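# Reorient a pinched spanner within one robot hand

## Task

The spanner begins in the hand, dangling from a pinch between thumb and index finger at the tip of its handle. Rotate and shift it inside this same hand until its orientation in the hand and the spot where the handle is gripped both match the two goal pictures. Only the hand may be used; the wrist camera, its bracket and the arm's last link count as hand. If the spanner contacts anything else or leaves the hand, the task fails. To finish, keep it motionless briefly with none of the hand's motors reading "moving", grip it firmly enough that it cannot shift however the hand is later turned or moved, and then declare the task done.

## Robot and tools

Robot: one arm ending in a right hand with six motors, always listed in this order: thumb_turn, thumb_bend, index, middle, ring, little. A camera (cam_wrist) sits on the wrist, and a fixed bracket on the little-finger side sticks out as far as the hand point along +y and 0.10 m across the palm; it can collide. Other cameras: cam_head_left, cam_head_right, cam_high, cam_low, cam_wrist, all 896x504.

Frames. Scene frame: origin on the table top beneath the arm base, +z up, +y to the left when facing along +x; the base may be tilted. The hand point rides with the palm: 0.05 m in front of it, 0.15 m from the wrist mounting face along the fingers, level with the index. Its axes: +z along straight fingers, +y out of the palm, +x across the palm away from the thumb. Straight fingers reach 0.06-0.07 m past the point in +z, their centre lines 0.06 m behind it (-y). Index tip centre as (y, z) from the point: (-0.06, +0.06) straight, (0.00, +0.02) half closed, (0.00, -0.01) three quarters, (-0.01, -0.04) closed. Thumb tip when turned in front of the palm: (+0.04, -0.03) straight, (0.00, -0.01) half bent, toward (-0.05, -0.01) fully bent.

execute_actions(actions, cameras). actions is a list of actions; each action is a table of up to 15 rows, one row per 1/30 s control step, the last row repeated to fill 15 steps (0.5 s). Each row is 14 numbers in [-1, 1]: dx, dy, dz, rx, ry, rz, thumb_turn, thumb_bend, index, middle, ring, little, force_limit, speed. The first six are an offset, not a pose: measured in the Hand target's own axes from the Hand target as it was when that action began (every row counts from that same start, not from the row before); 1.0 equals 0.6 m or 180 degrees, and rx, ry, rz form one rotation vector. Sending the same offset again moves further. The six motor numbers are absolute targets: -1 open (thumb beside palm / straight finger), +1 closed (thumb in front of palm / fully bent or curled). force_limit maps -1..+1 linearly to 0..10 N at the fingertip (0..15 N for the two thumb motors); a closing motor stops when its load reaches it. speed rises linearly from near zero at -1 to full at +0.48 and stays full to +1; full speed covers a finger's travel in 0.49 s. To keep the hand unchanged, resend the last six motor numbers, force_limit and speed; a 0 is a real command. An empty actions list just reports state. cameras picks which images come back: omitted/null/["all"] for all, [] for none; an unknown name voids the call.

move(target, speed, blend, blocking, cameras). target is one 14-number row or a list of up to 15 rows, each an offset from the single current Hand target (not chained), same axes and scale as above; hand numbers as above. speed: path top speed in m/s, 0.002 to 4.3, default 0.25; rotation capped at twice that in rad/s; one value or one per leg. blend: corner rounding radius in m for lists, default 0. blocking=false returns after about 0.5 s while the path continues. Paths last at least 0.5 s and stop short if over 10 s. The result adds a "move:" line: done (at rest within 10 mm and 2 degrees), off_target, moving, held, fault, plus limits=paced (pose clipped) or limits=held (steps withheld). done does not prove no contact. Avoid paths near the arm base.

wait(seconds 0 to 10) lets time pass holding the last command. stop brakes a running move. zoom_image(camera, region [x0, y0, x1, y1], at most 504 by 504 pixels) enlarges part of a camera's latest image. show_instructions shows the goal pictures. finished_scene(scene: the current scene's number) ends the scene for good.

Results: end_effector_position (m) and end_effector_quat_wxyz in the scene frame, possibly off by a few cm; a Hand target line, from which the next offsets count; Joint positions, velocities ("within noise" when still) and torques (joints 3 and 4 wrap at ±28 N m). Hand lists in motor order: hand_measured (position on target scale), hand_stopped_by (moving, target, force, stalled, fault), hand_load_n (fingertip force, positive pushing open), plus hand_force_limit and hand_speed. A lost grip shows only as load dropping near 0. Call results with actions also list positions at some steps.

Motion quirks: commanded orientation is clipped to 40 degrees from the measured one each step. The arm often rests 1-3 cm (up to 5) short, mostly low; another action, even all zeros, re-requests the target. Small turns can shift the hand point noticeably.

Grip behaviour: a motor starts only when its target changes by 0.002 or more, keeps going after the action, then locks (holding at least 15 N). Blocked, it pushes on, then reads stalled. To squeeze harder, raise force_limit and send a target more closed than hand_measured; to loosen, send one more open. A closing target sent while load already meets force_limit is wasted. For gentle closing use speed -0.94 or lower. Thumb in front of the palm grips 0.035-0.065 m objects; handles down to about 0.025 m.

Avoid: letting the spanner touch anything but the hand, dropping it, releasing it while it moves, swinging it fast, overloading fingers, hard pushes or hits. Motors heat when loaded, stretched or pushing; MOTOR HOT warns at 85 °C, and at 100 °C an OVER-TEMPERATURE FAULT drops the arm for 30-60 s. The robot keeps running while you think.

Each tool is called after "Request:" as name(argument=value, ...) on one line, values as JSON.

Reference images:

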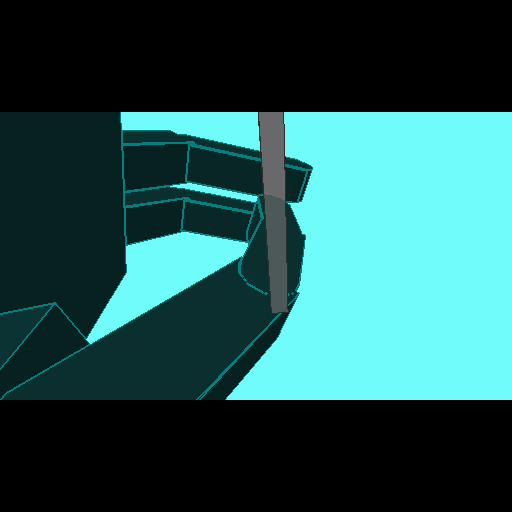

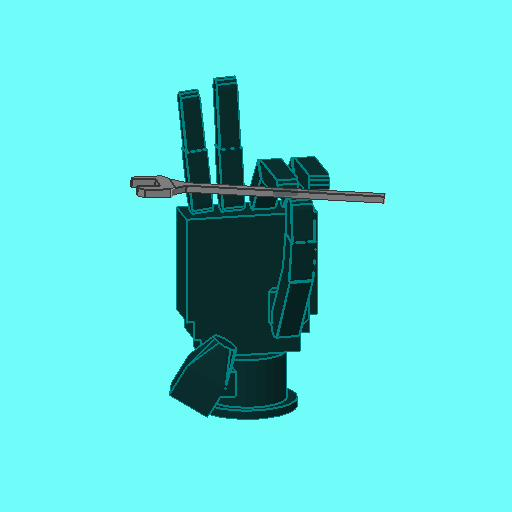

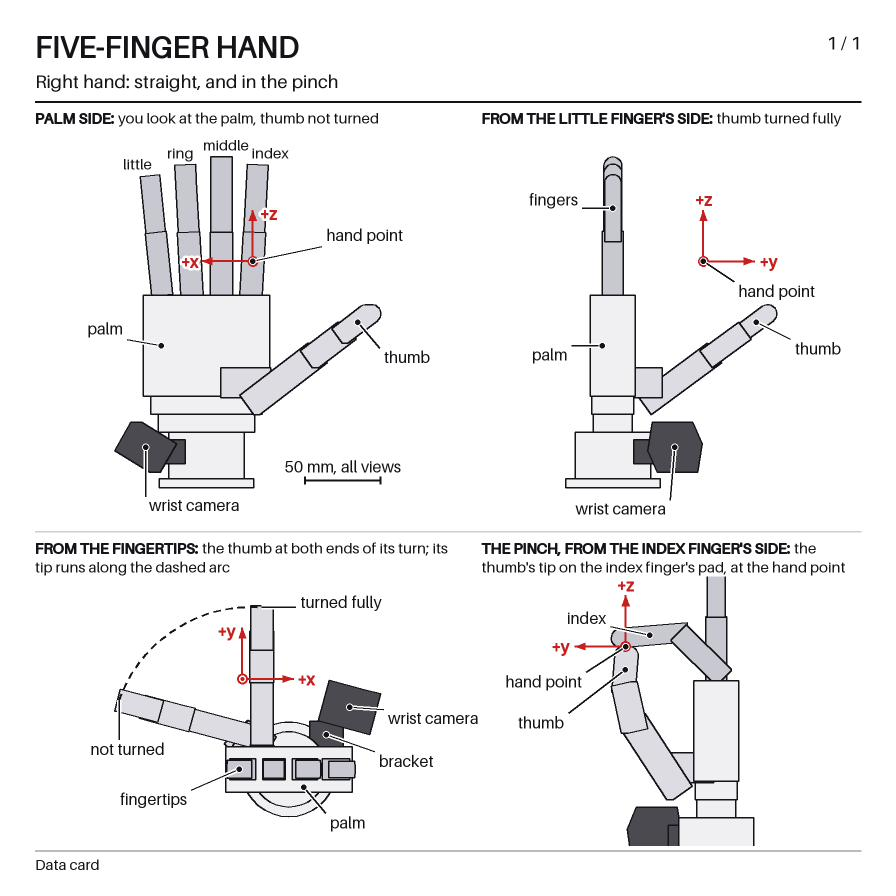

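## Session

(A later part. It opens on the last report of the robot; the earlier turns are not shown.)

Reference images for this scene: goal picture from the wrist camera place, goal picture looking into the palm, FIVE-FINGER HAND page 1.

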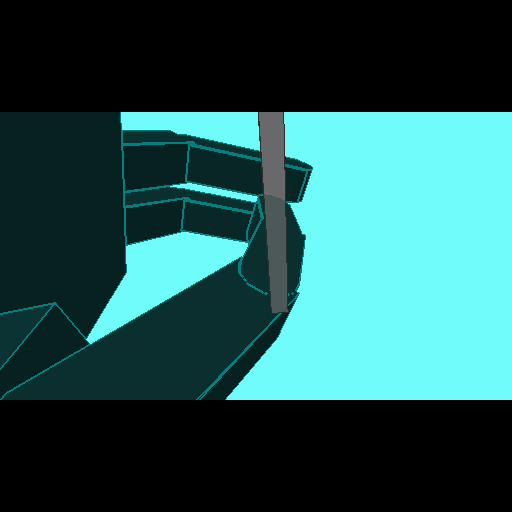

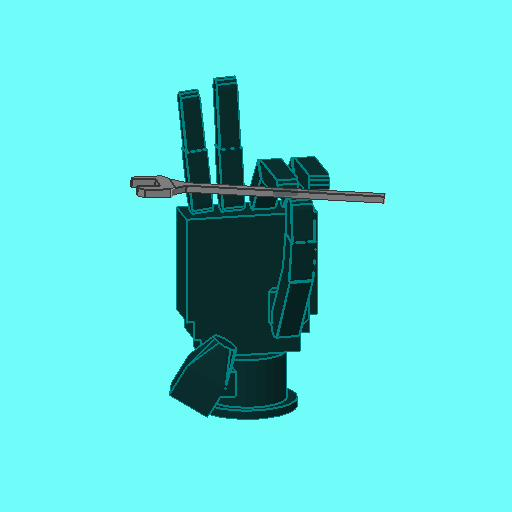

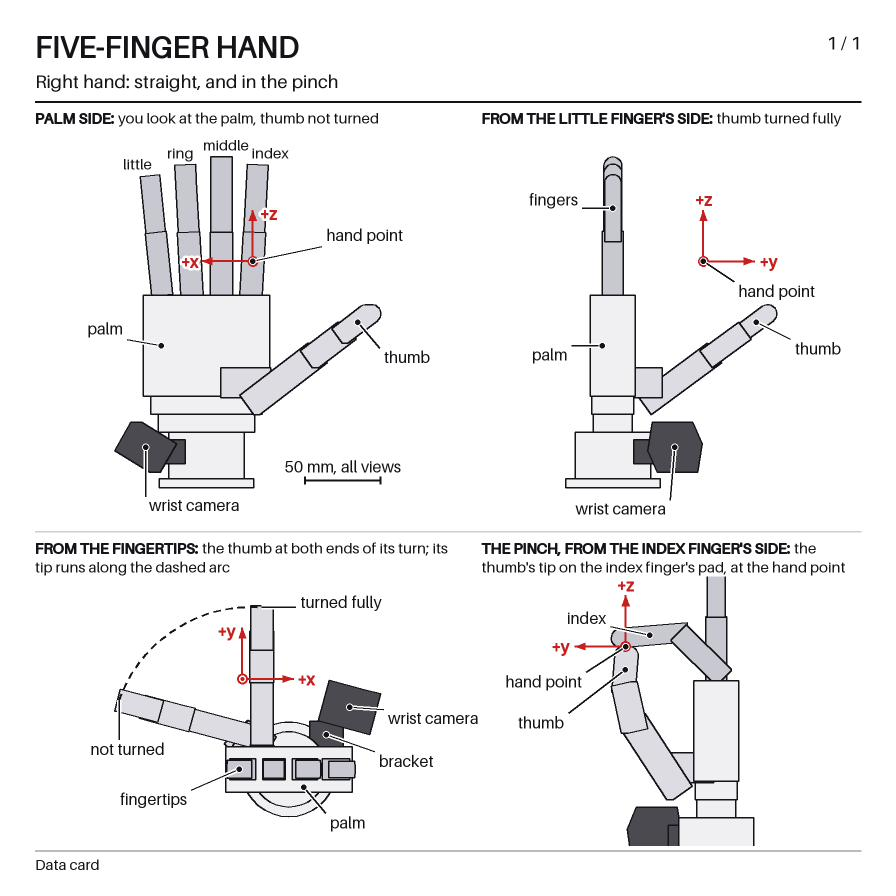

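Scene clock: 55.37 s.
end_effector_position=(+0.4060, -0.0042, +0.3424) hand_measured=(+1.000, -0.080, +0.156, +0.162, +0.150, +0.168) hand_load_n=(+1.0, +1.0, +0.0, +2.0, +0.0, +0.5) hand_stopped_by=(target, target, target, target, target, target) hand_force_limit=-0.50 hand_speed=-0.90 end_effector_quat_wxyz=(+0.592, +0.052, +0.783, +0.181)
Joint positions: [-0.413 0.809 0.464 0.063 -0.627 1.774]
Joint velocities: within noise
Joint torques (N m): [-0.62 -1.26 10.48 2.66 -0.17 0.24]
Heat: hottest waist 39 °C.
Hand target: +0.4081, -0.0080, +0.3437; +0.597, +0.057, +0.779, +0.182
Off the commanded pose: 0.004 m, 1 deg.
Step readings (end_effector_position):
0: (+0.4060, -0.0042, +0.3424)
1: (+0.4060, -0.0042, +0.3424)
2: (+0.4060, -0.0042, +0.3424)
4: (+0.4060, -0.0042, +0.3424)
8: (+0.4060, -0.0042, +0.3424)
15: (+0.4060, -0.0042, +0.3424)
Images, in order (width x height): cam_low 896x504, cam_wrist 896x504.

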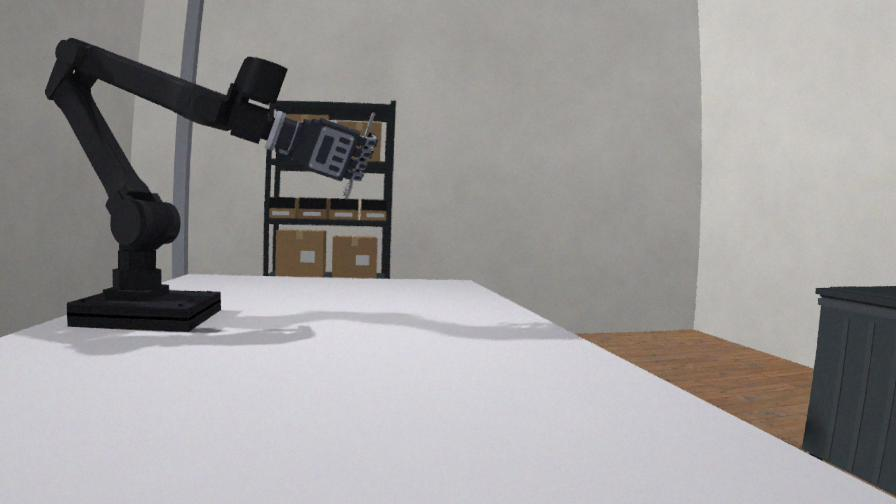

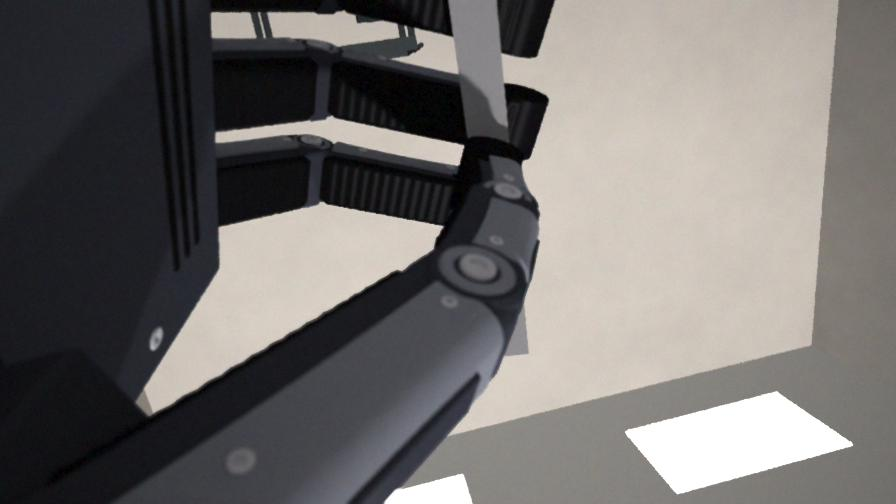

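Request:
execute_actions(actions=[[[0,0,0,0,0,0,1.0,-0.08,0.22,0.22,0.150,0.168,-0.4,-0.93]],[[0,0,0,0,0,0,1.0,-0.08,0.22,0.22,0.150,0.168,-0.4,-0.93]]], cameras=["cam_wrist"])

Request:
zoom_image(camera="cam_wrist", region=[400, 230, 600, 430])

Scene clock: 57.20 s.
end_effector_position=(+0.4060, -0.0042, +0.3424) hand_measured=(+1.000, -0.080, +0.174, +0.166, +0.150, +0.168) hand_load_n=(+1.0, +1.5, +5.0, +3.5, +0.0, +1.0) hand_stopped_by=(target, target, force, force, target, target) hand_force_limit=-0.40 hand_speed=-0.93 end_effector_quat_wxyz=(+0.592, +0.052, +0.783, +0.181)
Joint positions: [-0.413 0.809 0.464 0.063 -0.627 1.774]
Joint velocities: within noise
Joint torques (N m): [-0.56 -1.26 10.5 2.67 -0.18 0.24]
Heat: hottest waist 39 °C.
Hand target: +0.4081, -0.0080, +0.3437; +0.597, +0.057, +0.779, +0.182
Off the commanded pose: 0.004 m, 1 deg.
Step readings (end_effector_position):
0: (+0.4060, -0.0042, +0.3424)
1: (+0.4060, -0.0042, +0.3424)
2: (+0.4060, -0.0042, +0.3424)
4: (+0.4060, -0.0042, +0.3424)
8: (+0.4060, -0.0042, +0.3424)
15: (+0.4060, -0.0042, +0.3424)
16: (+0.4060, -0.0042, +0.3424)
17: (+0.4060, -0.0042, +0.3424)
19: (+0.4060, -0.0042, +0.3424)
23: (+0.4060, -0.0042, +0.3424)
30: (+0.4060, -0.0042, +0.3424)
Images, in order (width x height): cam_wrist 896x504.

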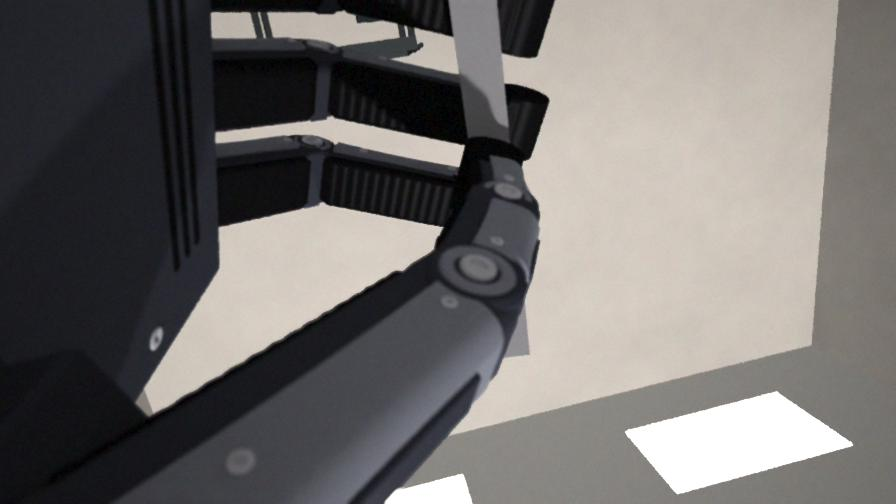

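Scaled by 2.520 from the camera's 896x504 image, which has a finer 1280x720 frame.

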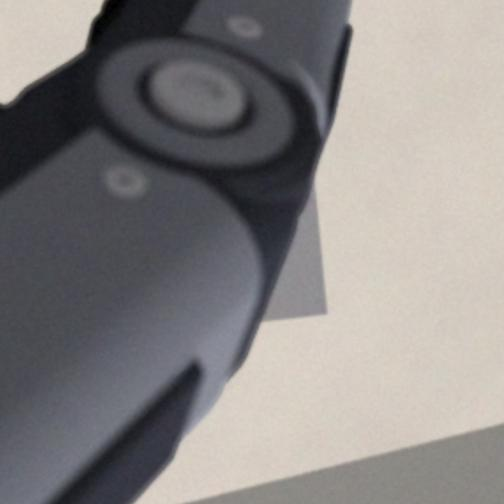

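Request:
execute_actions(actions=[[[0,0,0,0,0,0,1.0,-0.08,0.25,0.25,0.150,0.168,0.3,-0.95]],[[0,0,0,0,0,0,1.0,0.05,0.25,0.25,0.150,0.168,0.0,-0.95]],[[0,0,0,0,0,0,1.0,0.05,0.25,0.25,0.150,0.168,0.0,-0.95]],[[0,0,0,0,0,0,1.0,0.05,0.27,0.27,0.150,0.168,0.7,-0.95]],[[0,0,0,0,0,0,1.0,0.05,0.27,0.27,0.150,0.168,0.7,-0.95]]], cameras=["cam_wrist","cam_low"])

Request:
zoom_image(camera="cam_wrist", region=[400, 230, 600, 430])

Request:
zoom_image(camera="cam_low", region=[290, 90, 420, 220])

Scene clock: 60.33 s.
end_effector_position=(+0.4060, -0.0042, +0.3424) hand_measured=(+1.000, -0.068, +0.182, +0.176, +0.150, +0.168) hand_load_n=(+1.0, +7.0, +9.0, +8.0, +0.0, +1.0) hand_stopped_by=(target, force, force, force, target, target) hand_force_limit=0.70 hand_speed=-0.95 end_effector_quat_wxyz=(+0.592, +0.052, +0.783, +0.181)
Joint positions: [-0.413 0.809 0.464 0.063 -0.627 1.774]
Joint velocities: within noise
Joint torques (N m): [-0.62 -1.26 10.5 2.67 -0.18 0.24]
Heat: hottest elbow 40 °C.
Hand target: +0.4081, -0.0080, +0.3437; +0.597, +0.057, +0.779, +0.182
Off the commanded pose: 0.004 m, 1 deg.
Step readings (end_effector_position):
0: (+0.4060, -0.0042, +0.3424)
1: (+0.4060, -0.0042, +0.3424)
2: (+0.4060, -0.0042, +0.3424)
4: (+0.4060, -0.0042, +0.3424)
8: (+0.4060, -0.0042, +0.3424)
15: (+0.4060, -0.0042, +0.3424)
16: (+0.4060, -0.0042, +0.3424)
17: (+0.4060, -0.0042, +0.3424)
19: (+0.4060, -0.0042, +0.3424)
23: (+0.4060, -0.0042, +0.3424)
30: (+0.4060, -0.0042, +0.3424)
31: (+0.4060, -0.0042, +0.3424)
32: (+0.4060, -0.0042, +0.3424)
34: (+0.4060, -0.0042, +0.3424)
38: (+0.4060, -0.0042, +0.3424)
45: (+0.4060, -0.0042, +0.3424)
46: (+0.4060, -0.0042, +0.3424)
47: (+0.4060, -0.0042, +0.3424)
49: (+0.4060, -0.0042, +0.3424)
53: (+0.4060, -0.0042, +0.3424)
60: (+0.4060, -0.0042, +0.3424)
61: (+0.4060, -0.0042, +0.3424)
62: (+0.4060, -0.0042, +0.3424)
64: (+0.4060, -0.0042, +0.3424)
68: (+0.4060, -0.0042, +0.3424)
75: (+0.4060, -0.0042, +0.3424)
Images, in order (width x height): cam_low 896x504, cam_wrist 896x504.

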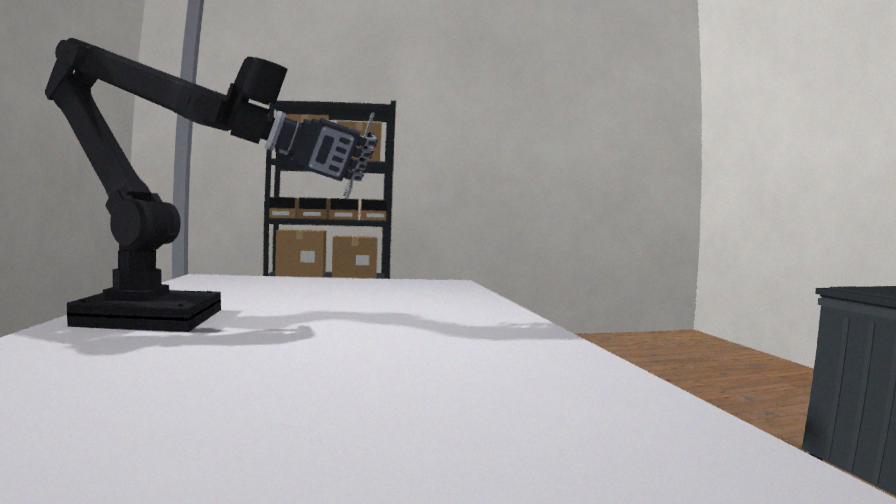

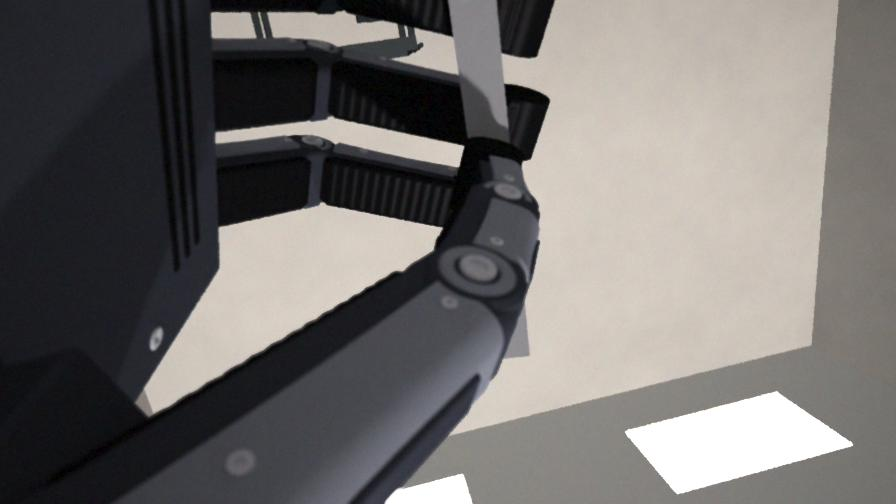

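Scaled by 2.520 from the camera's 896x504 image, which has a finer 1280x720 frame.

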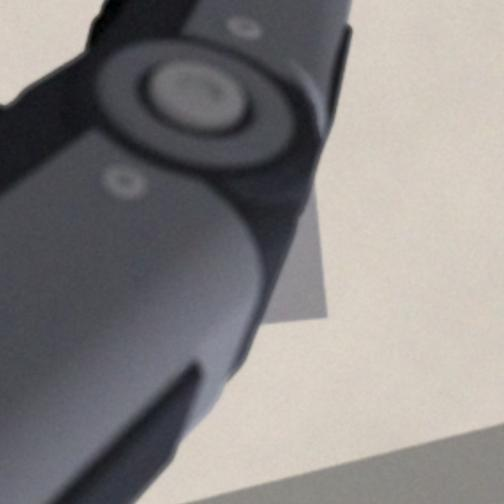

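Scaled by 3.877 from the camera's 896x504 image, which has a finer 1280x720 frame.

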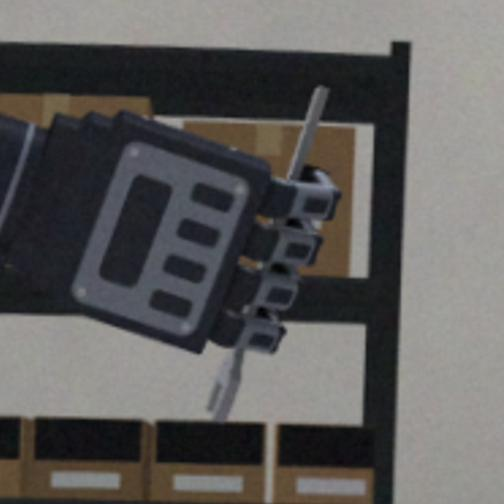

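Request:
finished_scene(scene=3)

The scene is finished: the task was done.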